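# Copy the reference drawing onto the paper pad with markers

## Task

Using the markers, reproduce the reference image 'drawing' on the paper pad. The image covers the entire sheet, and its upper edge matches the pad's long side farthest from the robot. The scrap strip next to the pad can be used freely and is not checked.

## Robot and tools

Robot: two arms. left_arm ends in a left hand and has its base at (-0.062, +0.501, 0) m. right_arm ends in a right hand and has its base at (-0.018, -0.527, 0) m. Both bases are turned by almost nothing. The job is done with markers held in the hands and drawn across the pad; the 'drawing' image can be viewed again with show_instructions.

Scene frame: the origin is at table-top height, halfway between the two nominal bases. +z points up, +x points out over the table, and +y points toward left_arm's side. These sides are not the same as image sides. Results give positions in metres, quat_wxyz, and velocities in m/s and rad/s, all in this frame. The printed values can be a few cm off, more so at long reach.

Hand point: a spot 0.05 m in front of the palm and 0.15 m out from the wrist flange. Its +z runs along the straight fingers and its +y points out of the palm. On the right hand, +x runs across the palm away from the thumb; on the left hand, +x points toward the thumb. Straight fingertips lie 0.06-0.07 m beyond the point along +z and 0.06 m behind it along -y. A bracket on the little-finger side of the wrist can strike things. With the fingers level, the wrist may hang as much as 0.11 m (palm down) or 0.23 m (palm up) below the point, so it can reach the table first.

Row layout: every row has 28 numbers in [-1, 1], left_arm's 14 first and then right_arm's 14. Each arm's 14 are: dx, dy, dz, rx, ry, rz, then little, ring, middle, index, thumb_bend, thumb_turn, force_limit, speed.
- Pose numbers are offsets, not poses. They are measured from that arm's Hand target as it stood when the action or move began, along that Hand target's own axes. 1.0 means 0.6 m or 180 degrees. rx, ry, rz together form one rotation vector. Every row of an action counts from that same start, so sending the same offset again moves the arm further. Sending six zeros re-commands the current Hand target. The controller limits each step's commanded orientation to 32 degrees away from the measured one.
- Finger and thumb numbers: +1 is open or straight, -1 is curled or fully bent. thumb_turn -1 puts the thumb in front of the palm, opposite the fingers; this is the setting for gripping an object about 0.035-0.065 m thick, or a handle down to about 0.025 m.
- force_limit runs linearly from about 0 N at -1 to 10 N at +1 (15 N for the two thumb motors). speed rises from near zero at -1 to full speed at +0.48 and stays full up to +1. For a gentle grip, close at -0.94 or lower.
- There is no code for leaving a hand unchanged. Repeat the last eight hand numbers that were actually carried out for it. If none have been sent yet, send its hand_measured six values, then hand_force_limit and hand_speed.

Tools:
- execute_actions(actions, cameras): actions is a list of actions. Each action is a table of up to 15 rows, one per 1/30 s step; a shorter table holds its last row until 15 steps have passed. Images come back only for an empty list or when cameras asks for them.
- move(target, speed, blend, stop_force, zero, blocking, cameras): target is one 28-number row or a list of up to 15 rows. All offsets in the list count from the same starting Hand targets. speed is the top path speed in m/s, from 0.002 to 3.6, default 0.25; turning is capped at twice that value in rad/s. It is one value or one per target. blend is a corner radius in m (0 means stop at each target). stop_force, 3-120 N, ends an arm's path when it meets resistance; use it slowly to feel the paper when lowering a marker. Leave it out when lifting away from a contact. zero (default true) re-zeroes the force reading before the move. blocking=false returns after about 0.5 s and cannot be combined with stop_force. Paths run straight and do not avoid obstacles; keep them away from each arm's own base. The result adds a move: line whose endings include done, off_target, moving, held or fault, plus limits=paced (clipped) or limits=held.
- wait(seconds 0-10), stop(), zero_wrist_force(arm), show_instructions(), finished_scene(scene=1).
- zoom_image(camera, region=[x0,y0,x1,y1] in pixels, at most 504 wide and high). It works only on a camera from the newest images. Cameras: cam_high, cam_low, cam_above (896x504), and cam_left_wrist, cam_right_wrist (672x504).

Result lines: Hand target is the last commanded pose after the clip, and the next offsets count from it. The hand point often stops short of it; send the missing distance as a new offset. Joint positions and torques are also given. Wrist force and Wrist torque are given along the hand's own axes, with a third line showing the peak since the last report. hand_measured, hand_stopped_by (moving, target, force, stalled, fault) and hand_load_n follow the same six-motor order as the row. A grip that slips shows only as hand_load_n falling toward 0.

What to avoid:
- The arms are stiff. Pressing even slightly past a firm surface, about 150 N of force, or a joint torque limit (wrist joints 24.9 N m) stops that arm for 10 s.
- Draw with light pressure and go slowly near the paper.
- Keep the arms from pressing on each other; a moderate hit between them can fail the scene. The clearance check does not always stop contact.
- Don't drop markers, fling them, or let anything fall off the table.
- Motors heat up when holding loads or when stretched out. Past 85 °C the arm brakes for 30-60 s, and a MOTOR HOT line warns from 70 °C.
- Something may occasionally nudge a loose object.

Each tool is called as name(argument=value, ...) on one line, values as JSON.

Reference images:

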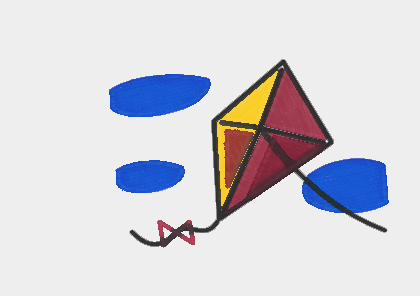

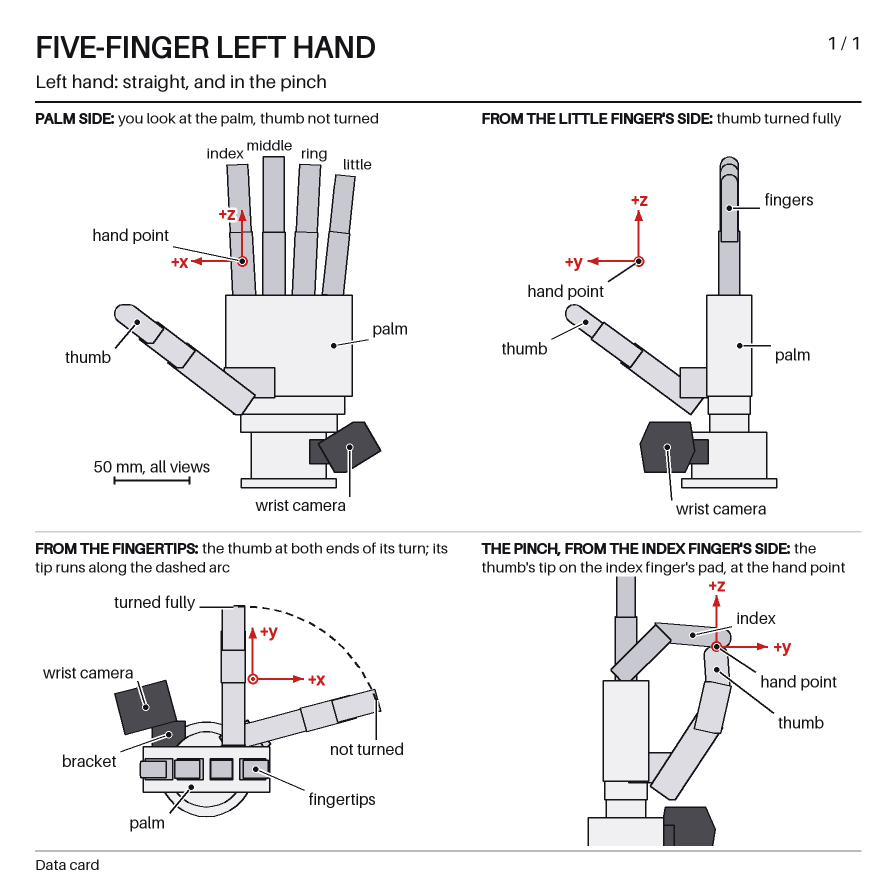

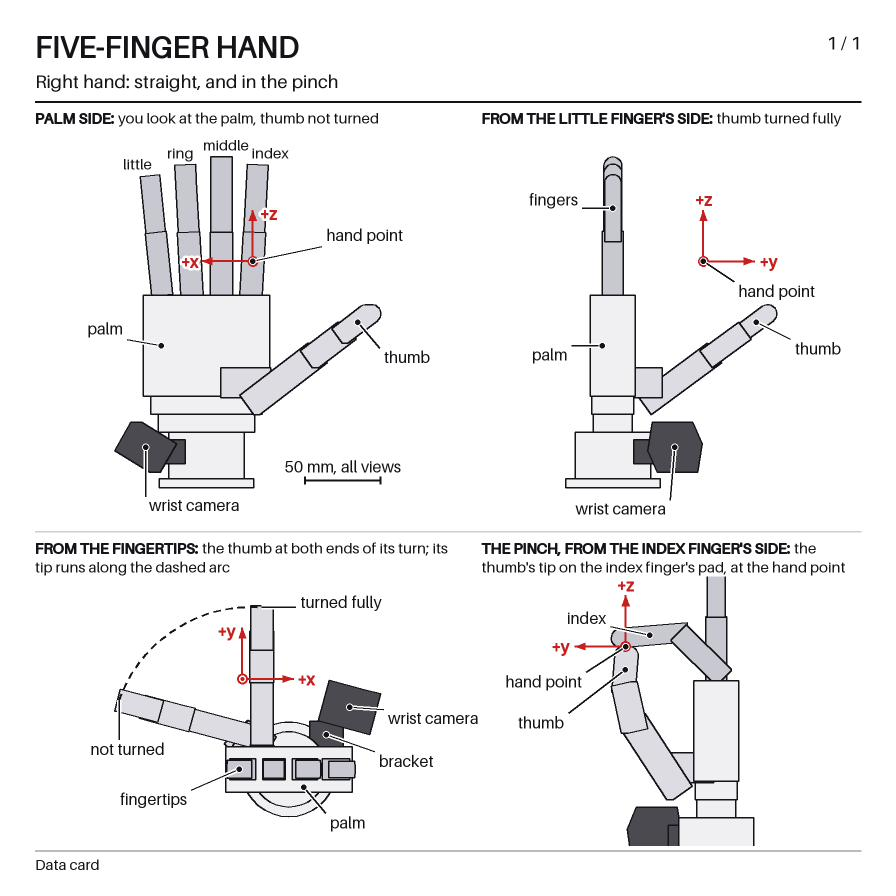

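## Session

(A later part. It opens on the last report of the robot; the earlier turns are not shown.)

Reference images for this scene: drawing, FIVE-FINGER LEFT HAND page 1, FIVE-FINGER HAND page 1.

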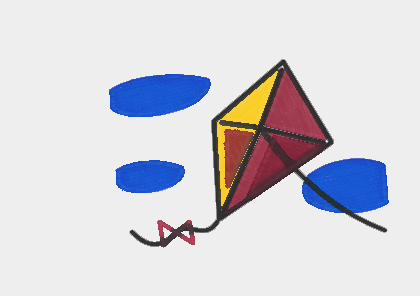

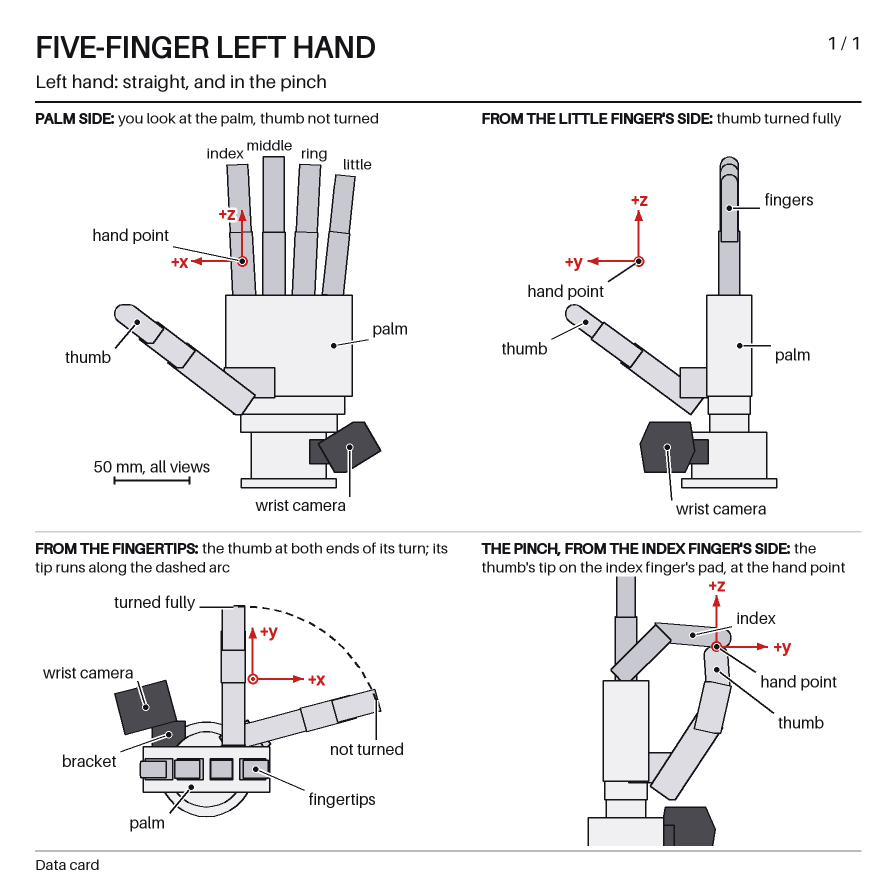

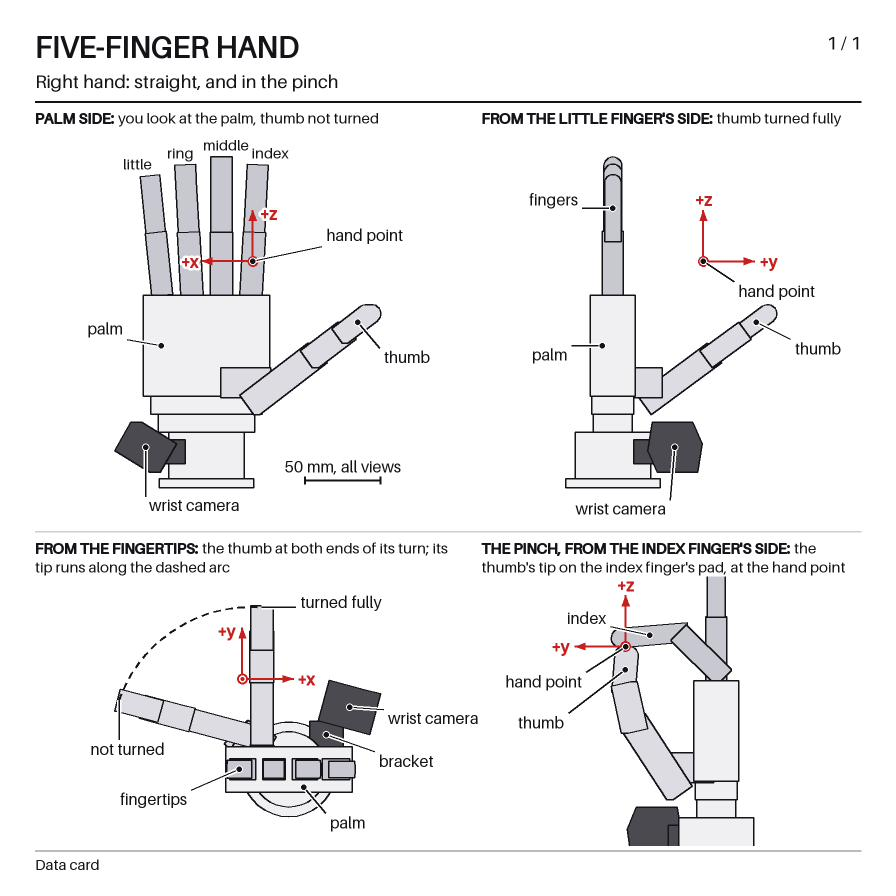

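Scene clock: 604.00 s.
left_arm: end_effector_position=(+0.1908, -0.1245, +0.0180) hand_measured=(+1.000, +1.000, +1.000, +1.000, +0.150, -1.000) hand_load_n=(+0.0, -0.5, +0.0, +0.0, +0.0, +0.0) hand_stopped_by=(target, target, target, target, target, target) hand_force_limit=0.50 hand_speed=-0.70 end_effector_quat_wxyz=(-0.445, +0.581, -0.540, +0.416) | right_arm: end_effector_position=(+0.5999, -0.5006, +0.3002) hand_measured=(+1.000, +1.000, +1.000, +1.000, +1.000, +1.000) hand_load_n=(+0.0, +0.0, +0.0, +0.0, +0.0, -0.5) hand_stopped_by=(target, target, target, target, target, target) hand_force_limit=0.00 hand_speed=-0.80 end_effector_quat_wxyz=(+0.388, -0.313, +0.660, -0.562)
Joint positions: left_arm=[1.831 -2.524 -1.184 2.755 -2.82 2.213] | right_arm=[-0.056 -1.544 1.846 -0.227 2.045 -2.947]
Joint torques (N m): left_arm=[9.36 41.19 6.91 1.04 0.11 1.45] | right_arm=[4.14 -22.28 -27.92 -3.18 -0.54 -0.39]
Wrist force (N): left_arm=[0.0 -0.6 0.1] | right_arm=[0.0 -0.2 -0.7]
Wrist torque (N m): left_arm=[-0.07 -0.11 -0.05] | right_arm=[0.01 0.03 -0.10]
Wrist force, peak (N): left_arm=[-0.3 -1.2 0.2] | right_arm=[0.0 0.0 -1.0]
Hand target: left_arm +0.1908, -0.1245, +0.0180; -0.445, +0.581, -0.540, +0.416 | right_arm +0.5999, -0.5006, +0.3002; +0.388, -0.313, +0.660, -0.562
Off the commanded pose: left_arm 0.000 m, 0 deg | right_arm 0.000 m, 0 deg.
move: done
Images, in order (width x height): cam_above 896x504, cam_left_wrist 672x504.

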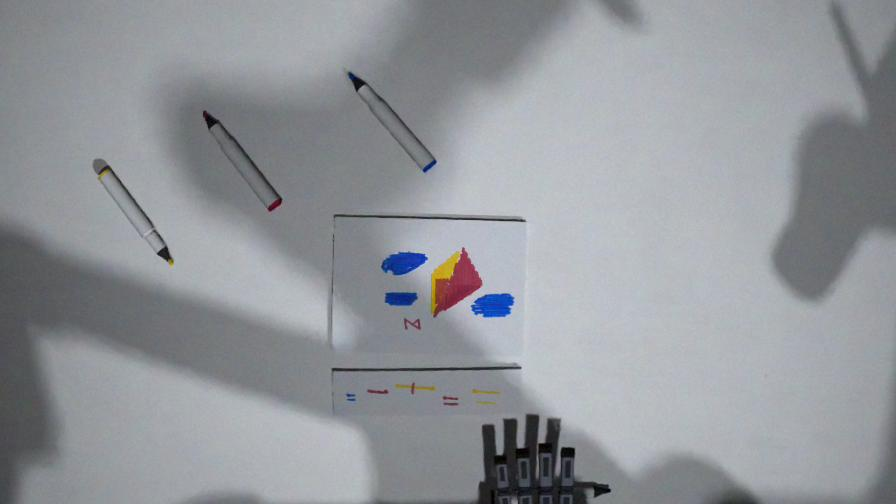

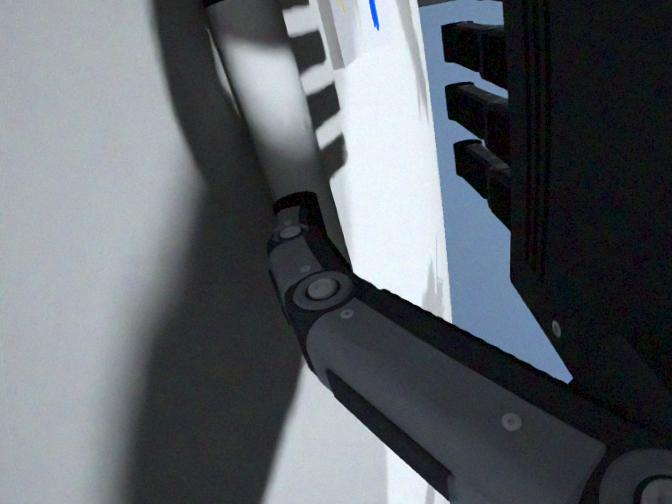

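execute_actions(actions=[[[0,0,0,0,0,0,1,1,-0.3,-0.3,0.15,-1,-0.2,-0.85,0,0,0,0,0,0,1,1,1,1,1,1,0,-0.8]],[[0,0,0,0,0,0,1,1,-0.3,-0.3,0.15,-1,-0.2,-0.85,0,0,0,0,0,0,1,1,1,1,1,1,0,-0.8]],[[0,0,0,0,0,0,1,1,-0.3,-0.3,0.15,-1,-0.2,-0.85,0,0,0,0,0,0,1,1,1,1,1,1,0,-0.8]],[[0,0,0,0,0,0,1,1,-0.3,-0.3,0.15,-1,-0.2,-0.85,0,0,0,0,0,0,1,1,1,1,1,1,0,-0.8]],[[0,0,0,0,0,0,1,1,-0.3,-0.3,0.15,-1,-0.2,-0.85,0,0,0,0,0,0,1,1,1,1,1,1,0,-0.8]],[[0,0,0,0,0,0,1,1,-0.3,-0.3,0.15,-1,-0.2,-0.85,0,0,0,0,0,0,1,1,1,1,1,1,0,-0.8]]], cameras=["cam_above","cam_left_wrist"])

Scene clock: 607.73 s.
left_arm: end_effector_position=(+0.1908, -0.1245, +0.0180) hand_measured=(+1.000, +1.000, +0.000, -0.012, +0.150, -1.000) hand_load_n=(+0.0, +0.0, +3.0, +5.5, +2.5, -1.5) hand_stopped_by=(target, target, force, force, target, target) hand_force_limit=-0.20 hand_speed=-0.85 end_effector_quat_wxyz=(-0.445, +0.581, -0.540, +0.416) | right_arm: end_effector_position=(+0.5999, -0.5006, +0.3002) hand_measured=(+1.000, +1.000, +1.000, +1.000, +1.000, +1.000) hand_load_n=(+0.0, +0.0, +0.0, +0.0, +0.0, +0.0) hand_stopped_by=(target, target, target, target, target, target) hand_force_limit=0.00 hand_speed=-0.80 end_effector_quat_wxyz=(+0.388, -0.313, +0.660, -0.562)
Joint positions: left_arm=[1.831 -2.524 -1.184 2.755 -2.82 2.213] | right_arm=[-0.056 -1.544 1.846 -0.227 2.045 -2.947]
Joint torques (N m): left_arm=[10.05 41.39 8.07 -0.05 0.07 1.28] | right_arm=[4.47 -22.97 -27.18 -3.2 -0.53 -0.17]
Wrist force (N): left_arm=[0.3 -3.7 -1.0] | right_arm=[-0.1 -0.2 -0.7]
Wrist torque (N m): left_arm=[-0.09 -0.15 0.00] | right_arm=[0.00 0.05 -0.12]
Wrist force, peak (N): left_arm=[0.2 -3.9 -1.1] | right_arm=[-0.2 0.3 -1.0]
Hand target: left_arm +0.1908, -0.1245, +0.0180; -0.445, +0.581, -0.540, +0.416 | right_arm +0.5999, -0.5006, +0.3002; +0.388, -0.313, +0.660, -0.562
Off the commanded pose: left_arm 0.000 m, 0 deg | right_arm 0.000 m, 0 deg.
Step readings (end_effector_position of left_arm | right_arm):
0: (+0.1908, -0.1245, +0.0180) | (+0.5999, -0.5006, +0.3002)
1: (+0.1908, -0.1245, +0.0180) | (+0.5999, -0.5006, +0.3002)
2: (+0.1908, -0.1245, +0.0180) | (+0.5999, -0.5006, +0.3002)
4: (+0.1908, -0.1245, +0.0180) | (+0.5999, -0.5006, +0.3002)
8: (+0.1908, -0.1245, +0.0180) | (+0.5999, -0.5006, +0.3002)
15: (+0.1908, -0.1245, +0.0180) | (+0.5999, -0.5006, +0.3002)
16: (+0.1908, -0.1245, +0.0180) | (+0.5999, -0.5006, +0.3002)
17: (+0.1908, -0.1245, +0.0180) | (+0.5999, -0.5006, +0.3002)
19: (+0.1908, -0.1245, +0.0180) | (+0.5999, -0.5006, +0.3002)
23: (+0.1908, -0.1245, +0.0180) | (+0.5999, -0.5006, +0.3002)
30: (+0.1908, -0.1245, +0.0180) | (+0.5999, -0.5006, +0.3002)
31: (+0.1908, -0.1245, +0.0180) | (+0.5999, -0.5006, +0.3002)
32: (+0.1908, -0.1245, +0.0180) | (+0.5999, -0.5006, +0.3002)
34: (+0.1908, -0.1245, +0.0180) | (+0.5999, -0.5006, +0.3002)
38: (+0.1908, -0.1245, +0.0180) | (+0.5999, -0.5006, +0.3002)
45: (+0.1908, -0.1245, +0.0180) | (+0.5999, -0.5006, +0.3002)
46: (+0.1908, -0.1245, +0.0180) | (+0.5999, -0.5006, +0.3002)
47: (+0.1908, -0.1245, +0.0180) | (+0.5999, -0.5006, +0.3002)
49: (+0.1908, -0.1245, +0.0180) | (+0.5999, -0.5006, +0.3002)
53: (+0.1908, -0.1245, +0.0180) | (+0.5999, -0.5006, +0.3002)
60: (+0.1908, -0.1245, +0.0180) | (+0.5999, -0.5006, +0.3002)
61: (+0.1908, -0.1245, +0.0180) | (+0.5999, -0.5006, +0.3002)
62: (+0.1908, -0.1245, +0.0180) | (+0.5999, -0.5006, +0.3002)
64: (+0.1908, -0.1245, +0.0180) | (+0.5999, -0.5006, +0.3002)
68: (+0.1908, -0.1245, +0.0180) | (+0.5999, -0.5006, +0.3002)
75: (+0.1908, -0.1245, +0.0180) | (+0.5999, -0.5006, +0.3002)
76: (+0.1908, -0.1245, +0.0180) | (+0.5999, -0.5006, +0.3002)
77: (+0.1908, -0.1245, +0.0180) | (+0.5999, -0.5006, +0.3002)
79: (+0.1908, -0.1245, +0.0180) | (+0.5999, -0.5006, +0.3002)
83: (+0.1908, -0.1245, +0.0180) | (+0.5999, -0.5006, +0.3002)
90: (+0.1908, -0.1245, +0.0180) | (+0.5999, -0.5006, +0.3002)
Images, in order (width x height): cam_above 896x504, cam_left_wrist 672x504.

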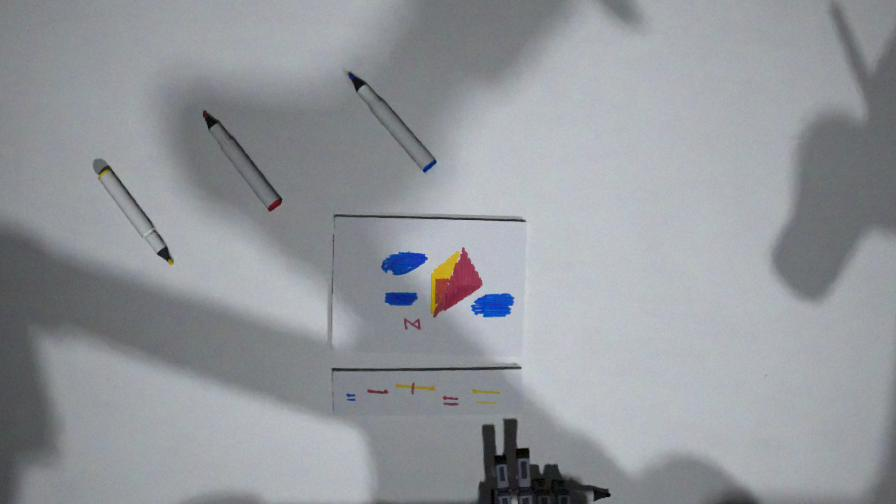

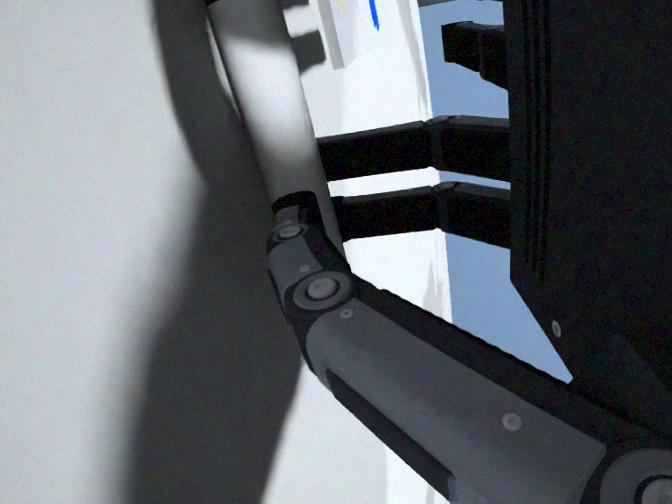

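execute_actions(actions=[[[0,0,0,0,0,0,-0.2,-0.2,-0.3,-0.3,0.15,-1,-0.7,-0.85,0,0,0,0,0,0,1,1,1,1,1,1,0,-0.8]],[[0,0,0,0,0,0,-0.2,-0.2,-0.3,-0.3,0.15,-1,-0.7,-0.85,0,0,0,0,0,0,1,1,1,1,1,1,0,-0.8]],[[0,0,0,0,0,0,-0.2,-0.2,-0.3,-0.3,0.15,-1,-0.7,-0.85,0,0,0,0,0,0,1,1,1,1,1,1,0,-0.8]],[[0,0,0,0,0,0,-0.2,-0.2,-0.3,-0.3,0.15,-1,-0.7,-0.85,0,0,0,0,0,0,1,1,1,1,1,1,0,-0.8]],[[0,0,0,0,0,0,-0.2,-0.2,-0.3,-0.3,0.15,-1,-0.7,-0.85,0,0,0,0,0,0,1,1,1,1,1,1,0,-0.8]],[[0,0,0,0,0,0,-0.2,-0.2,-0.3,-0.3,0.15,-1,-0.7,-0.85,0,0,0,0,0,0,1,1,1,1,1,1,0,-0.8]],[[0,0,0,0,0,0,-0.2,-0.2,-0.4,-0.4,0.15,-1,0.3,-0.92,0,0,0,0,0,0,1,1,1,1,1,1,0,-0.8]],[[0,0,0,0,0,0,-0.2,-0.2,-0.4,-0.4,0.15,-1,0.3,-0.92,0,0,0,0,0,0,1,1,1,1,1,1,0,-0.8]],[[0,0,0,0,0,0,-0.2,-0.2,-0.55,-0.55,0.15,-1,0.9,-0.93,0,0,0,0,0,0,1,1,1,1,1,1,0,-0.8]],[[0,0,0,0,0,0,-0.2,-0.2,-0.55,-0.55,0.15,-1,0.9,-0.93,0,0,0,0,0,0,1,1,1,1,1,1,0,-0.8]]], cameras=["cam_above","cam_left_wrist"])

Scene clock: 613.87 s.
left_arm: end_effector_position=(+0.1908, -0.1245, +0.0180) hand_measured=(-0.084, -0.014, -0.012, -0.022, +0.152, -1.000) hand_load_n=(+1.5, +0.5, +9.0, +10.5, +6.0, +0.0) hand_stopped_by=(force, force, force, force, target, target) hand_force_limit=0.90 hand_speed=-0.93 end_effector_quat_wxyz=(-0.445, +0.581, -0.540, +0.416) | right_arm: end_effector_position=(+0.5999, -0.5006, +0.3002) hand_measured=(+1.000, +1.000, +1.000, +1.000, +1.000, +1.000) hand_load_n=(+0.0, +0.0, +0.0, +0.0, +0.0, -0.5) hand_stopped_by=(target, target, target, target, target, target) hand_force_limit=0.00 hand_speed=-0.80 end_effector_quat_wxyz=(+0.388, -0.313, +0.660, -0.562)
Joint positions: left_arm=[1.831 -2.524 -1.184 2.755 -2.82 2.213] | right_arm=[-0.056 -1.544 1.846 -0.227 2.045 -2.947]
Joint torques (N m): left_arm=[0.56 42.13 11.63 -1.99 0.03 1.23] | right_arm=[3.82 -22.63 -27.26 -3.17 -0.5 -0.4]
Wrist force (N): left_arm=[1.1 -9.3 -0.3] | right_arm=[-0.2 -0.1 -0.5]
Wrist torque (N m): left_arm=[0.00 -0.18 0.10] | right_arm=[0.01 0.05 -0.11]
Wrist force, peak (N): left_arm=[0.8 -10.0 -0.1] | right_arm=[-0.3 -0.1 -1.0]
Hand target: left_arm +0.1908, -0.1245, +0.0180; -0.445, +0.581, -0.540, +0.416 | right_arm +0.5999, -0.5006, +0.3002; +0.388, -0.313, +0.660, -0.562
Off the commanded pose: left_arm 0.000 m, 0 deg | right_arm 0.000 m, 0 deg.
Step readings (end_effector_position of left_arm | right_arm):
0: (+0.1908, -0.1245, +0.0180) | (+0.5999, -0.5006, +0.3002)
1: (+0.1908, -0.1245, +0.0180) | (+0.5999, -0.5006, +0.3002)
2: (+0.1908, -0.1245, +0.0180) | (+0.5999, -0.5006, +0.3002)
4: (+0.1908, -0.1245, +0.0180) | (+0.5999, -0.5006, +0.3002)
8: (+0.1908, -0.1245, +0.0180) | (+0.5999, -0.5006, +0.3002)
15: (+0.1908, -0.1245, +0.0180) | (+0.5999, -0.5006, +0.3002)
16: (+0.1908, -0.1245, +0.0180) | (+0.5999, -0.5006, +0.3002)
17: (+0.1908, -0.1245, +0.0180) | (+0.5999, -0.5006, +0.3002)
19: (+0.1908, -0.1245, +0.0180) | (+0.5999, -0.5006, +0.3002)
23: (+0.1908, -0.1245, +0.0180) | (+0.5999, -0.5006, +0.3002)
30: (+0.1908, -0.1245, +0.0180) | (+0.5999, -0.5006, +0.3002)
31: (+0.1908, -0.1245, +0.0180) | (+0.5999, -0.5006, +0.3002)
32: (+0.1908, -0.1245, +0.0180) | (+0.5999, -0.5006, +0.3002)
34: (+0.1908, -0.1245, +0.0180) | (+0.5999, -0.5006, +0.3002)
38: (+0.1908, -0.1245, +0.0180) | (+0.5999, -0.5006, +0.3002)
45: (+0.1908, -0.1245, +0.0180) | (+0.5999, -0.5006, +0.3002)
46: (+0.1908, -0.1245, +0.0180) | (+0.5999, -0.5006, +0.3002)
47: (+0.1908, -0.1245, +0.0180) | (+0.5999, -0.5006, +0.3002)
49: (+0.1908, -0.1245, +0.0180) | (+0.5999, -0.5006, +0.3002)
53: (+0.1908, -0.1245, +0.0180) | (+0.5999, -0.5006, +0.3002)
60: (+0.1908, -0.1245, +0.0180) | (+0.5999, -0.5006, +0.3002)
61: (+0.1908, -0.1245, +0.0180) | (+0.5999, -0.5006, +0.3002)
62: (+0.1908, -0.1245, +0.0180) | (+0.5999, -0.5006, +0.3002)
64: (+0.1908, -0.1245, +0.0180) | (+0.5999, -0.5006, +0.3002)
68: (+0.1908, -0.1245, +0.0180) | (+0.5999, -0.5006, +0.3002)
75: (+0.1908, -0.1245, +0.0180) | (+0.5999, -0.5006, +0.3002)
76: (+0.1908, -0.1245, +0.0180) | (+0.5999, -0.5006, +0.3002)
77: (+0.1908, -0.1245, +0.0180) | (+0.5999, -0.5006, +0.3002)
79: (+0.1908, -0.1245, +0.0180) | (+0.5999, -0.5006, +0.3002)
83: (+0.1908, -0.1245, +0.0180) | (+0.5999, -0.5006, +0.3002)
90: (+0.1908, -0.1245, +0.0180) | (+0.5999, -0.5006, +0.3002)
91: (+0.1908, -0.1245, +0.0180) | (+0.5999, -0.5006, +0.3002)
92: (+0.1908, -0.1245, +0.0180) | (+0.5999, -0.5006, +0.3002)
94: (+0.1908, -0.1245, +0.0180) | (+0.5999, -0.5006, +0.3002)
98: (+0.1908, -0.1245, +0.0180) | (+0.5999, -0.5006, +0.3002)
105: (+0.1908, -0.1245, +0.0180) | (+0.5999, -0.5006, +0.3002)
106: (+0.1908, -0.1245, +0.0180) | (+0.5999, -0.5006, +0.3002)
107: (+0.1908, -0.1245, +0.0180) | (+0.5999, -0.5006, +0.3002)
109: (+0.1908, -0.1245, +0.0180) | (+0.5999, -0.5006, +0.3002)
113: (+0.1908, -0.1245, +0.0180) | (+0.5999, -0.5006, +0.3002)
120: (+0.1908, -0.1245, +0.0180) | (+0.5999, -0.5006, +0.3002)
121: (+0.1908, -0.1245, +0.0180) | (+0.5999, -0.5006, +0.3002)
122: (+0.1908, -0.1245, +0.0180) | (+0.5999, -0.5006, +0.3002)
124: (+0.1908, -0.1245, +0.0180) | (+0.5999, -0.5006, +0.3002)
128: (+0.1908, -0.1245, +0.0180) | (+0.5999, -0.5006, +0.3002)
135: (+0.1908, -0.1245, +0.0180) | (+0.5999, -0.5006, +0.3002)
136: (+0.1908, -0.1245, +0.0180) | (+0.5999, -0.5006, +0.3002)
137: (+0.1908, -0.1245, +0.0180) | (+0.5999, -0.5006, +0.3002)
139: (+0.1908, -0.1245, +0.0180) | (+0.5999, -0.5006, +0.3002)
143: (+0.1908, -0.1245, +0.0180) | (+0.5999, -0.5006, +0.3002)
150: (+0.1908, -0.1245, +0.0180) | (+0.5999, -0.5006, +0.3002)
Images, in order (width x height): cam_above 896x504, cam_left_wrist 672x504.

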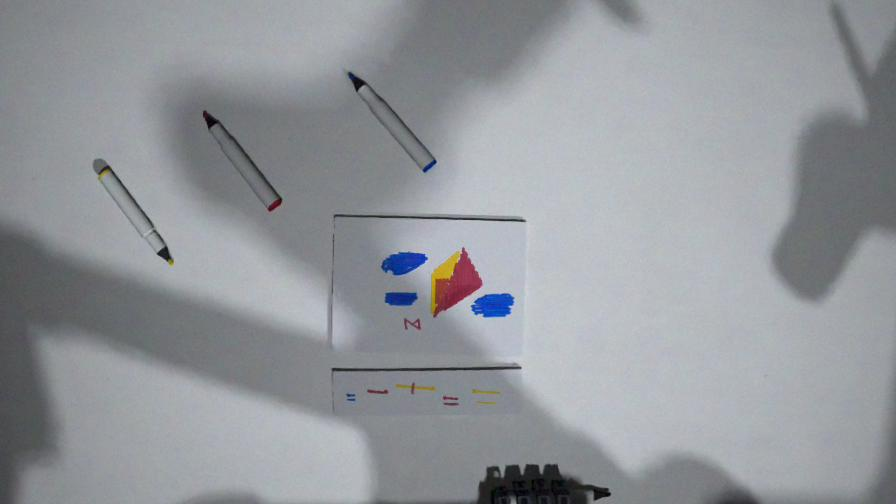

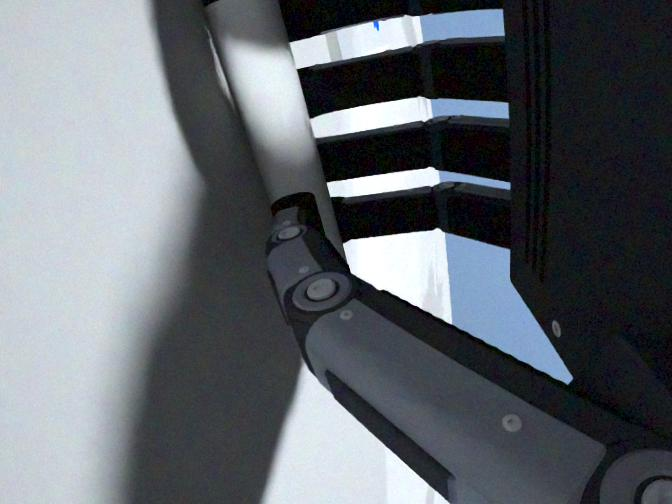

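move(target=[[0,-0.160988,-0.043137,0,0,0,-0.2,-0.2,-0.55,-0.55,0.15,-1,0.9,-0.93,0,0,0,0,0,0,1,1,1,1,1,1,0,-0.8],[-0.22827,-0.19678,0.14196,0.2338,0.1928,0.5259,-0.2,-0.2,-0.55,-0.55,0.15,-1,0.9,-0.93,0,0,0,0,0,0,1,1,1,1,1,1,0,-0.8]], speed=[0.1,0.45], blend=[0.02,0], cameras=["cam_above","cam_left_wrist"])

Scene clock: 619.37 s.
left_arm: end_effector_position=(+0.2935, +0.0202, +0.1099) hand_measured=(-0.084, -0.014, -0.012, -0.022, +0.152, -1.000) hand_load_n=(+1.0, +0.5, +8.0, +8.0, +10.5, -0.5) hand_stopped_by=(force, force, force, force, target, target) hand_force_limit=0.90 hand_speed=-0.93 end_effector_quat_wxyz=(+0.594, +0.293, +0.708, -0.246) | right_arm: end_effector_position=(+0.5999, -0.5006, +0.3002) hand_measured=(+1.000, +1.000, +1.000, +1.000, +1.000, +1.000) hand_load_n=(+0.0, +0.0, +0.0, +0.0, +0.0, -0.5) hand_stopped_by=(target, target, target, target, target, target) hand_force_limit=0.00 hand_speed=-0.80 end_effector_quat_wxyz=(+0.388, -0.313, +0.660, -0.562)
Joint positions: left_arm=[2.312 -1.834 -2.143 3.803 -1.613 4.705] | right_arm=[-0.056 -1.544 1.846 -0.227 2.045 -2.947]
Joint torques (N m): left_arm=[11.24 34.53 6.95 -1.99 2.31 1.27] | right_arm=[5.09 -23.34 -27.47 -3.2 -0.47 -0.35]
Wrist force (N): left_arm=[-1.3 -1.0 -0.2] | right_arm=[-0.1 0.0 -0.7]
Wrist torque (N m): left_arm=[-0.21 0.05 -0.17] | right_arm=[0.03 0.04 -0.10]
Wrist force, peak (N): left_arm=[1.0 -10.1 -0.2] | right_arm=[0.0 -0.1 -1.1]
Hand target: left_arm +0.2935, +0.0202, +0.1099; +0.594, +0.293, +0.708, -0.246 | right_arm +0.5999, -0.5006, +0.3002; +0.388, -0.313, +0.660, -0.562
Off the commanded pose: left_arm 0.000 m, 0 deg | right_arm 0.000 m, 0 deg.
move: done
Images, in order (width x height): cam_above 896x504, cam_left_wrist 672x504.

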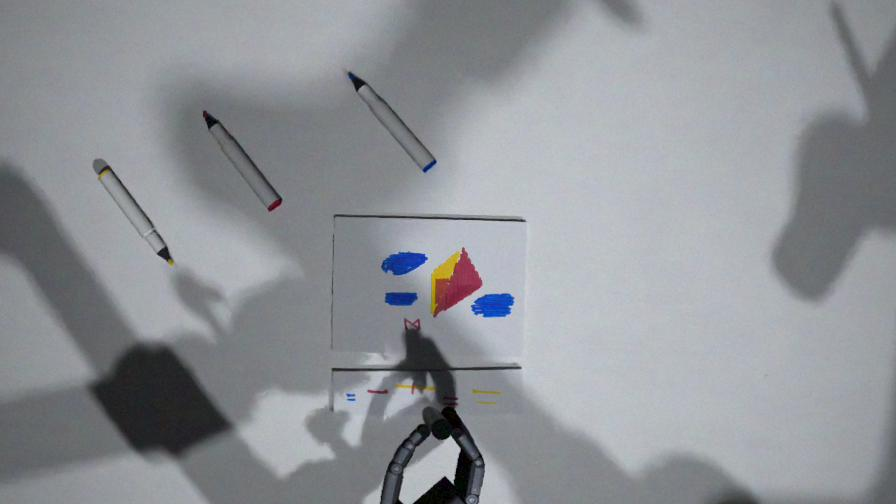

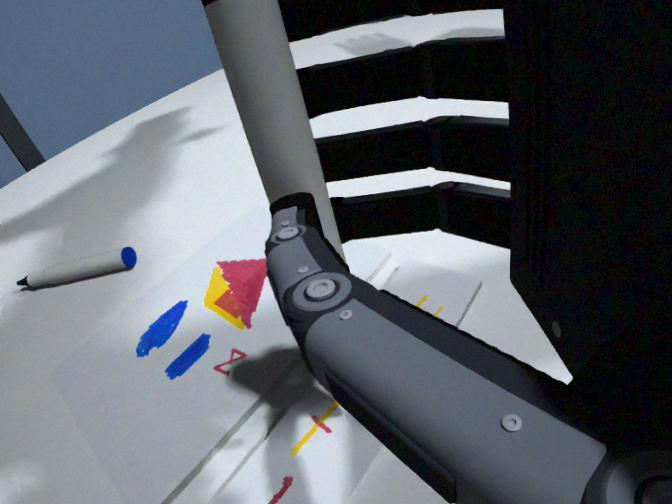

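move(target=[0.058924,0,0.01039,0,0,0,-0.2,-0.2,-0.55,-0.55,0.15,-1,0.9,-0.93,0,0,0,0,0,0,1,1,1,1,1,1,0,-0.8], speed=0.15, cameras=["cam_left_wrist","cam_low"])

Scene clock: 620.93 s.
left_arm: end_effector_position=(+0.2935, +0.0202, +0.0741) hand_measured=(-0.084, -0.014, -0.012, -0.022, +0.152, -1.000) hand_load_n=(+1.0, +0.0, +8.0, +8.0, +10.5, -0.5) hand_stopped_by=(force, force, force, force, target, target) hand_force_limit=0.90 hand_speed=-0.93 end_effector_quat_wxyz=(+0.594, +0.293, +0.708, -0.246) | right_arm: end_effector_position=(+0.5999, -0.5006, +0.3002) hand_measured=(+1.000, +1.000, +1.000, +1.000, +1.000, +1.000) hand_load_n=(+0.0, +0.0, +0.0, +0.0, +0.0, +0.0) hand_stopped_by=(target, target, target, target, target, target) hand_force_limit=0.00 hand_speed=-0.80 end_effector_quat_wxyz=(+0.388, -0.313, +0.660, -0.562)
Joint positions: left_arm=[2.312 -1.913 -2.169 3.907 -1.613 4.705] | right_arm=[-0.056 -1.544 1.846 -0.227 2.045 -2.947]
Joint torques (N m): left_arm=[6.81 19.33 4.74 4.11 1.27 0.71] | right_arm=[4.28 -23.28 -27.54 -3.44 -0.45 -0.53]
Wrist force (N): left_arm=[-1.6 -0.9 -0.4] | right_arm=[-0.2 0.0 -0.8]
Wrist torque (N m): left_arm=[-0.18 0.06 -0.17] | right_arm=[0.05 0.07 -0.11]
Wrist force, peak (N): left_arm=[-2.1 -1.1 -0.5] | right_arm=[-0.2 0.1 -1.0]
Hand target: left_arm +0.2935, +0.0202, +0.0740; +0.594, +0.293, +0.708, -0.246 | right_arm +0.5999, -0.5006, +0.3002; +0.388, -0.313, +0.660, -0.562
Off the commanded pose: left_arm 0.000 m, 0 deg | right_arm 0.000 m, 0 deg.
move: done
Images, in order (width x height): cam_low 896x504, cam_left_wrist 672x504.

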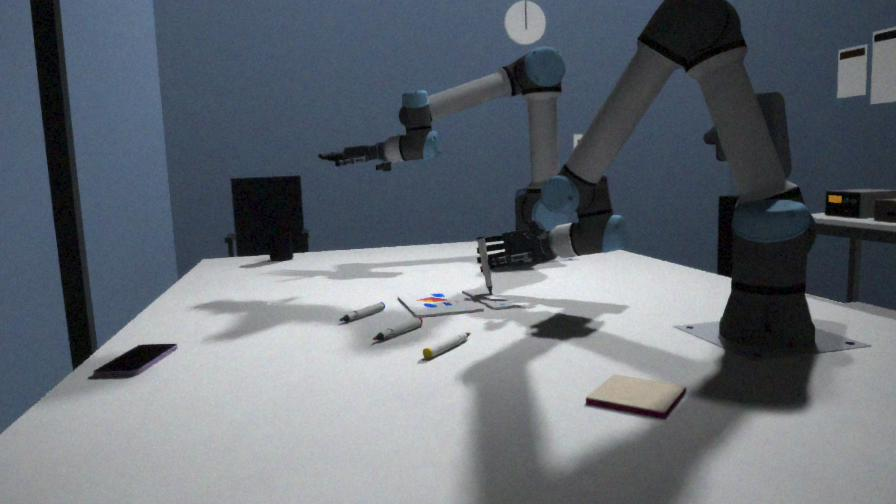

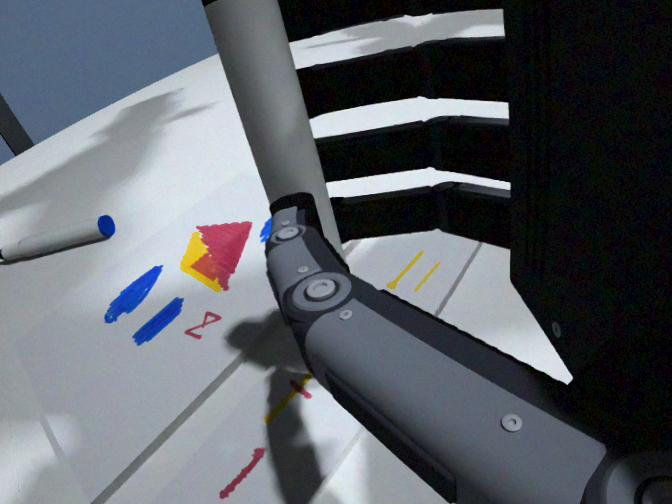

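zoom_image(camera="cam_low", region=[440, 220, 560, 320])

Scaled by 4.200 from the camera's 896x504 image, which has a finer 1280x720 frame.

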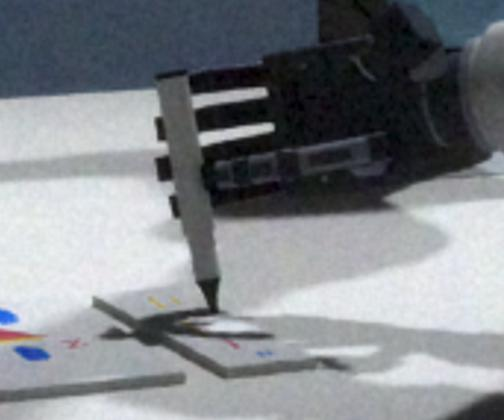

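move(target=[0.019696,0,0.003473,0,0,0,-0.2,-0.2,-0.55,-0.55,0.15,-1,0.9,-0.93,0,0,0,0,0,0,1,1,1,1,1,1,0,-0.8], speed=0.006, stop_force=3)

Scene clock: 623.30 s.
left_arm: end_effector_position=(+0.2936, +0.0202, +0.0697) hand_measured=(-0.084, -0.014, -0.012, -0.022, +0.152, -1.000) hand_load_n=(+1.5, +1.0, +8.5, +8.0, +10.5, -1.0) hand_stopped_by=(force, force, force, force, target, target) hand_force_limit=0.90 hand_speed=-0.93 end_effector_quat_wxyz=(+0.594, +0.293, +0.708, -0.246) | right_arm: end_effector_position=(+0.5999, -0.5006, +0.3002) hand_measured=(+1.000, +1.000, +1.000, +1.000, +1.000, +1.000) hand_load_n=(+0.0, +0.0, +0.0, +0.0, +0.0, +0.0) hand_stopped_by=(target, target, target, target, target, target) hand_force_limit=0.00 hand_speed=-0.80 end_effector_quat_wxyz=(+0.388, -0.313, +0.660, -0.562)
Joint positions: left_arm=[2.312 -1.923 -2.172 3.92 -1.613 4.705] | right_arm=[-0.056 -1.544 1.846 -0.227 2.045 -2.947]
Joint torques (N m): left_arm=[-5.83 33.89 17.18 -2.85 -1.52 0.57] | right_arm=[5.29 -22.48 -26.75 -3.29 -0.5 -0.59]
Wrist force (N): left_arm=[-5.2 -0.8 -0.1] | right_arm=[0.0 0.0 -0.6]
Wrist torque (N m): left_arm=[-0.17 0.03 -0.15] | right_arm=[0.02 0.03 -0.10]
Wrist force, peak (N): left_arm=[-6.6 -1.1 -0.5] | right_arm=[-0.1 -0.1 -1.0]
Hand target: left_arm +0.2936, +0.0202, +0.0697; +0.594, +0.293, +0.708, -0.246 (not the last commanded pose) | right_arm +0.5999, -0.5006, +0.3002; +0.388, -0.313, +0.660, -0.562
Off the commanded pose: left_arm 0.008 m, 0 deg | right_arm 0.000 m, 0 deg.
move: contact (left_arm)

move(target=[[-0.000657,0,-0.000116,0,0,0,-0.2,-0.2,-0.55,-0.55,0.15,-1,0.9,-0.93,0,0,0,0,0,0,1,1,1,1,1,1,0,-0.8],[-0.002805,-0.01117,0.012065,0,0,0,-0.2,-0.2,-0.55,-0.55,0.15,-1,0.9,-0.93,0,0,0,0,0,0,1,1,1,1,1,1,0,-0.8],[-0.001835,-0.017354,0.006565,0,0,0,-0.2,-0.2,-0.55,-0.55,0.15,-1,0.9,-0.93,0,0,0,0,0,0,1,1,1,1,1,1,0,-0.8],[-0.014966,-0.017354,0.00425,0,0,0,-0.2,-0.2,-0.55,-0.55,0.15,-1,0.9,-0.93,0,0,0,0,0,0,1,1,1,1,1,1,0,-0.8],[-0.112806,-0.153206,0.063878,0,0,0,-0.2,-0.2,-0.55,-0.55,0.15,-1,0.9,-0.93,0,0,0,0,0,0,1,1,1,1,1,1,0,-0.8]], speed=[0.02,0.03,0.03,0.05,0.2], blend=[0.0003,0.0003,0.0005,0.002,0], cameras=["cam_above"])

zoom_image(camera="cam_above", region=[330, 360, 530, 420])

Scene clock: 626.63 s.
left_arm: end_effector_position=(+0.2636, -0.0798, +0.1297) hand_measured=(-0.084, -0.014, -0.012, -0.022, +0.152, -1.000) hand_load_n=(+1.0, +0.5, +8.0, +8.0, +10.0, -0.5) hand_stopped_by=(force, force, force, force, target, target) hand_force_limit=0.90 hand_speed=-0.93 end_effector_quat_wxyz=(+0.594, +0.293, +0.708, -0.246) | right_arm: end_effector_position=(+0.5999, -0.5006, +0.3002) hand_measured=(+1.000, +1.000, +1.000, +1.000, +1.000, +1.000) hand_load_n=(+0.0, +0.0, +0.0, +0.0, +0.0, -0.5) hand_stopped_by=(target, target, target, target, target, target) hand_force_limit=0.00 hand_speed=-0.80 end_effector_quat_wxyz=(+0.388, -0.313, +0.660, -0.562)
Joint positions: left_arm=[2.104 -1.969 -1.872 3.662 -1.818 4.668] | right_arm=[-0.056 -1.544 1.846 -0.227 2.045 -2.947]
Joint torques (N m): left_arm=[-10.66 24.17 23.66 -1.79 -2.66 -1.32] | right_arm=[5.41 -23.59 -26.97 -3.4 -0.6 -0.54]
Wrist force (N): left_arm=[-1.3 -0.9 -0.6] | right_arm=[0.0 -0.1 -1.0]
Wrist torque (N m): left_arm=[-0.17 0.05 -0.04] | right_arm=[0.04 0.05 -0.10]
Wrist force, peak (N): left_arm=[-5.4 -0.8 -0.4] | right_arm=[0.1 -0.1 -1.1]
Hand target: left_arm +0.2636, -0.0798, +0.1297; +0.594, +0.293, +0.708, -0.246 | right_arm +0.5999, -0.5006, +0.3002; +0.388, -0.313, +0.660, -0.562
Off the commanded pose: left_arm 0.000 m, 0 deg | right_arm 0.000 m, 0 deg.
move: done; blend cut to 0.0002 m at target 1
Images, in order (width x height): cam_above 896x504.

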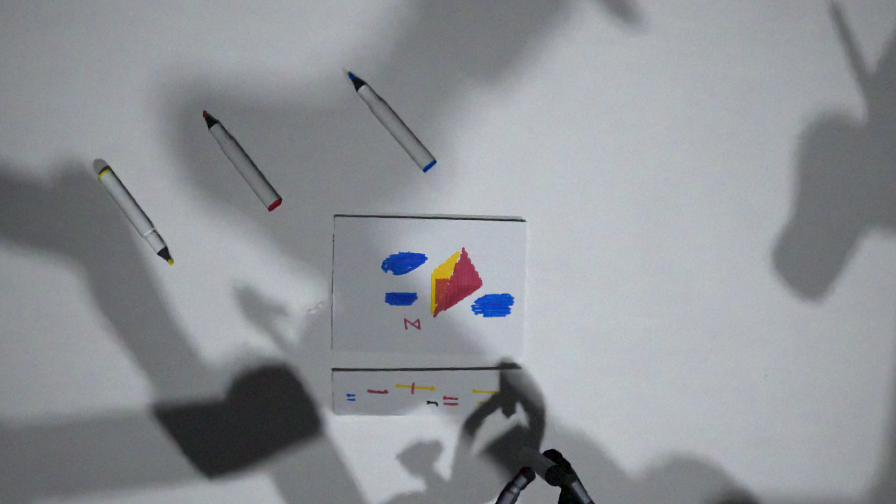

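Scaled by 2.520 from the camera's 896x504 image, which has a finer 1280x720 frame.

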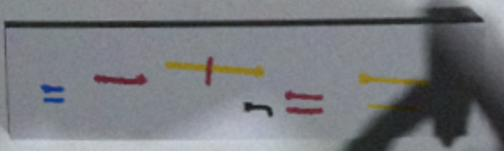

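zoom_image(camera="cam_above", region=[420, 390, 450, 415])

Scaled by 16.800 from the camera's 896x504 image, which has a finer 1280x720 frame.

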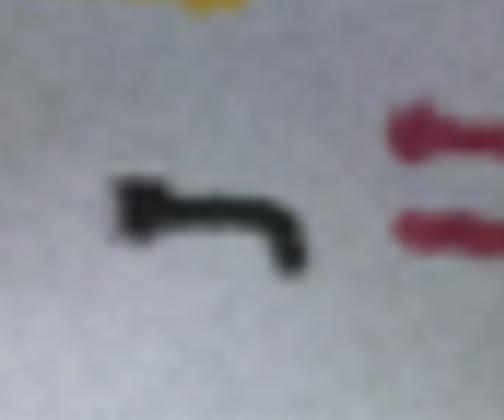

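zoom_image(camera="cam_above", region=[420, 240, 490, 325])

zoom_image(camera="cam_above", region=[370, 240, 530, 340])

Scaled by 5.929 from the camera's 896x504 image, which has a finer 1280x720 frame.

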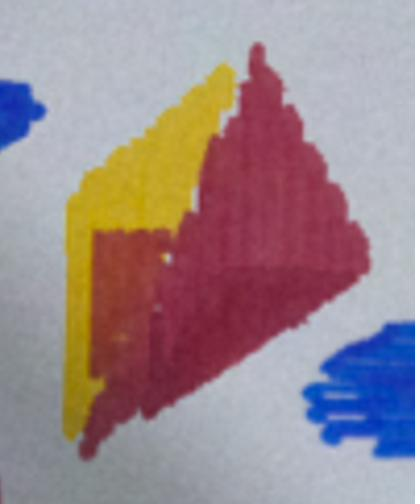

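Scaled by 3.150 from the camera's 896x504 image, which has a finer 1280x720 frame.

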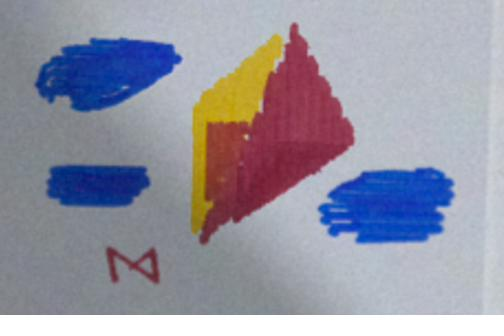

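move(target=[0.061498,0.326318,0.163758,0,0,0,-0.2,-0.2,-0.55,-0.55,0.15,-1,0.9,-0.93,0,0,0,0,0,0,1,1,1,1,1,1,0,-0.8], speed=0.2, cameras=[])

Scene clock: 631.67 s.
left_arm: end_effector_position=(+0.4658, -0.0053, +0.0764) hand_measured=(-0.084, -0.014, -0.012, -0.022, +0.152, -1.000) hand_load_n=(+1.0, +0.5, +8.0, +8.0, +10.0, -0.5) hand_stopped_by=(force, force, force, force, target, target) hand_force_limit=0.90 hand_speed=-0.93 end_effector_quat_wxyz=(+0.594, +0.293, +0.708, -0.246) | right_arm: end_effector_position=(+0.5999, -0.5006, +0.3002) hand_measured=(+1.000, +1.000, +1.000, +1.000, +1.000, +1.000) hand_load_n=(+0.0, +0.0, +0.0, +0.0, +0.0, -0.5) hand_stopped_by=(target, target, target, target, target, target) hand_force_limit=0.00 hand_speed=-0.80 end_effector_quat_wxyz=(+0.388, -0.313, +0.660, -0.562)
Joint positions: left_arm=[2.539 -2.106 -1.831 3.759 -1.39 4.745] | right_arm=[-0.056 -1.544 1.846 -0.227 2.045 -2.947]
Joint torques (N m): left_arm=[11.68 27.23 22.59 -1.9 2.21 1.56] | right_arm=[3.98 -22.87 -26.75 -3.49 -0.43 -0.57]
Wrist force (N): left_arm=[-1.4 -1.3 -0.5] | right_arm=[0.0 -0.1 -0.8]
Wrist torque (N m): left_arm=[-0.23 0.08 -0.15] | right_arm=[0.03 0.04 -0.11]
Wrist force, peak (N): left_arm=[-1.8 -2.1 -1.0] | right_arm=[-0.2 0.0 -1.0]
Hand target: left_arm +0.4659, -0.0052, +0.0764; +0.594, +0.293, +0.708, -0.246 | right_arm +0.5999, -0.5006, +0.3002; +0.388, -0.313, +0.660, -0.562
Off the commanded pose: left_arm 0.000 m, 0 deg | right_arm 0.000 m, 0 deg.
move: done
No camera images: "cameras" was empty.

move(target=[0.011489,0,0.002026,0,0,0,-0.2,-0.2,-0.55,-0.55,0.15,-1,0.9,-0.93,0,0,0,0,0,0,1,1,1,1,1,1,0,-0.8], speed=0.004, stop_force=3, cameras=[])

Scene clock: 634.67 s.
left_arm: end_effector_position=(+0.4659, -0.0053, +0.0700) hand_measured=(-0.084, -0.014, -0.012, -0.022, +0.152, -1.000) hand_load_n=(+1.5, +1.0, +8.0, +7.5, +10.5, -1.5) hand_stopped_by=(force, force, force, force, target, target) hand_force_limit=0.90 hand_speed=-0.93 end_effector_quat_wxyz=(+0.594, +0.293, +0.708, -0.246) | right_arm: end_effector_position=(+0.5999, -0.5006, +0.3002) hand_measured=(+1.000, +1.000, +1.000, +1.000, +1.000, +1.000) hand_load_n=(+0.0, +0.0, +0.0, +0.0, +0.0, +0.0) hand_stopped_by=(target, target, target, target, target, target) hand_force_limit=0.00 hand_speed=-0.80 end_effector_quat_wxyz=(+0.388, -0.313, +0.660, -0.562)
Joint positions: left_arm=[2.539 -2.117 -1.834 3.773 -1.39 4.745] | right_arm=[-0.056 -1.544 1.846 -0.227 2.045 -2.947]
Joint torques (N m): left_arm=[10.46 43.78 17.62 -2.87 2.01 0.8] | right_arm=[4.74 -23.06 -26.64 -3.32 -0.57 -0.74]
Wrist force (N): left_arm=[-4.9 -1.2 -0.5] | right_arm=[-0.1 0.0 -0.8]
Wrist torque (N m): left_arm=[-0.22 0.02 -0.14] | right_arm=[0.04 0.05 -0.10]
Wrist force, peak (N): left_arm=[-6.0 -1.2 -0.9] | right_arm=[-0.6 0.1 -0.9]
Hand target: left_arm +0.4659, -0.0053, +0.0700; +0.594, +0.293, +0.708, -0.246 (not the last commanded pose) | right_arm +0.5999, -0.5006, +0.3002; +0.388, -0.313, +0.660, -0.562
Off the commanded pose: left_arm 0.001 m, 0 deg | right_arm 0.000 m, 0 deg.
move: contact (left_arm)
No camera images: "cameras" was empty.

move(target=[[-0.000492,0,-0.000087,0,0,0,-0.2,-0.2,-0.55,-0.55,0.15,-1,0.9,-0.93,0,0,0,0,0,0,1,1,1,1,1,1,0,-0.8],[0.008113,-0.029364,-0.048882,0,0,0,-0.2,-0.2,-0.55,-0.55,0.15,-1,0.9,-0.93,0,0,0,0,0,0,1,1,1,1,1,1,0,-0.8],[0.021481,-0.061479,-0.124677,0,0,0,-0.2,-0.2,-0.55,-0.55,0.15,-1,0.9,-0.93,0,0,0,0,0,0,1,1,1,1,1,1,0,-0.8],[0.011632,-0.061479,-0.126413,0,0,0,-0.2,-0.2,-0.55,-0.55,0.15,-1,0.9,-0.93,0,0,0,0,0,0,1,1,1,1,1,1,0,-0.8],[-0.072327,-0.326212,-0.165691,0,0,0,-0.2,-0.2,-0.55,-0.55,0.15,-1,0.9,-0.93,0,0,0,0,0,0,1,1,1,1,1,1,0,-0.8]], speed=[0.06,0.06,0.06,0.06,0.25], blend=[0,0.0008,0,0.003,0], cameras=["cam_above"])

zoom_image(camera="cam_above", region=[420, 240, 490, 325])

Scene clock: 639.60 s.
left_arm: end_effector_position=(+0.2636, -0.0797, +0.1300) hand_measured=(-0.084, -0.014, -0.012, -0.022, +0.152, -1.000) hand_load_n=(+1.0, +0.5, +8.0, +8.0, +10.0, -0.5) hand_stopped_by=(force, force, force, force, target, target) hand_force_limit=0.90 hand_speed=-0.93 end_effector_quat_wxyz=(+0.594, +0.293, +0.708, -0.246) | right_arm: end_effector_position=(+0.5999, -0.5006, +0.3002) hand_measured=(+1.000, +1.000, +1.000, +1.000, +1.000, +1.000) hand_load_n=(+0.0, +0.0, +0.0, +0.0, +0.0, -0.5) hand_stopped_by=(target, target, target, target, target, target) hand_force_limit=0.00 hand_speed=-0.80 end_effector_quat_wxyz=(+0.388, -0.313, +0.660, -0.562)
Joint positions: left_arm=[2.104 -1.969 -1.872 3.661 -1.818 4.668] | right_arm=[-0.056 -1.544 1.846 -0.227 2.045 -2.947]
Joint torques (N m): left_arm=[-10.47 23.54 22.62 -1.95 -2.73 -1.3] | right_arm=[4.07 -22.94 -26.98 -3.4 -0.45 -0.69]
Wrist force (N): left_arm=[-1.5 -0.8 -0.7] | right_arm=[-0.2 -0.2 -0.9]
Wrist torque (N m): left_arm=[-0.15 0.06 -0.05] | right_arm=[0.02 0.07 -0.12]
Wrist force, peak (N): left_arm=[-5.1 -1.2 -0.7] | right_arm=[-0.1 -0.2 -1.2]
Hand target: left_arm +0.2636, -0.0798, +0.1300; +0.594, +0.293, +0.708, -0.246 | right_arm +0.5999, -0.5006, +0.3002; +0.388, -0.313, +0.660, -0.562
Off the commanded pose: left_arm 0.000 m, 0 deg | right_arm 0.000 m, 0 deg.
move: done
Images, in order (width x height): cam_above 896x504.

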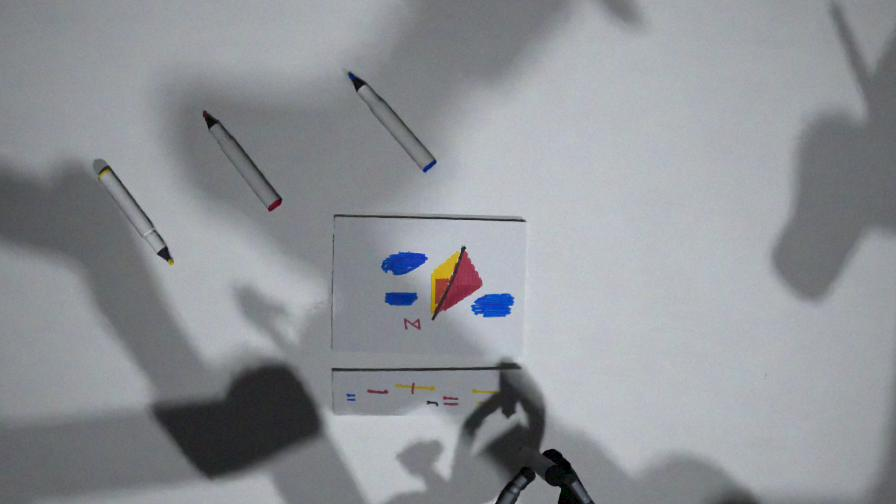

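Scaled by 5.929 from the camera's 896x504 image, which has a finer 1280x720 frame.

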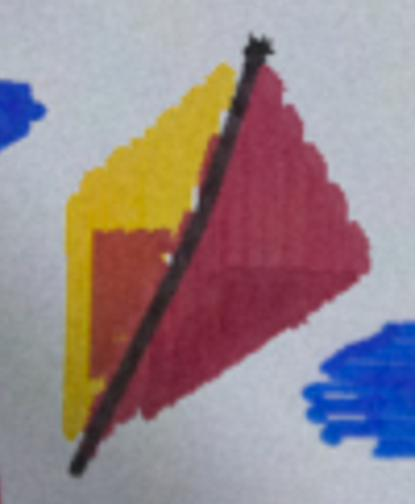

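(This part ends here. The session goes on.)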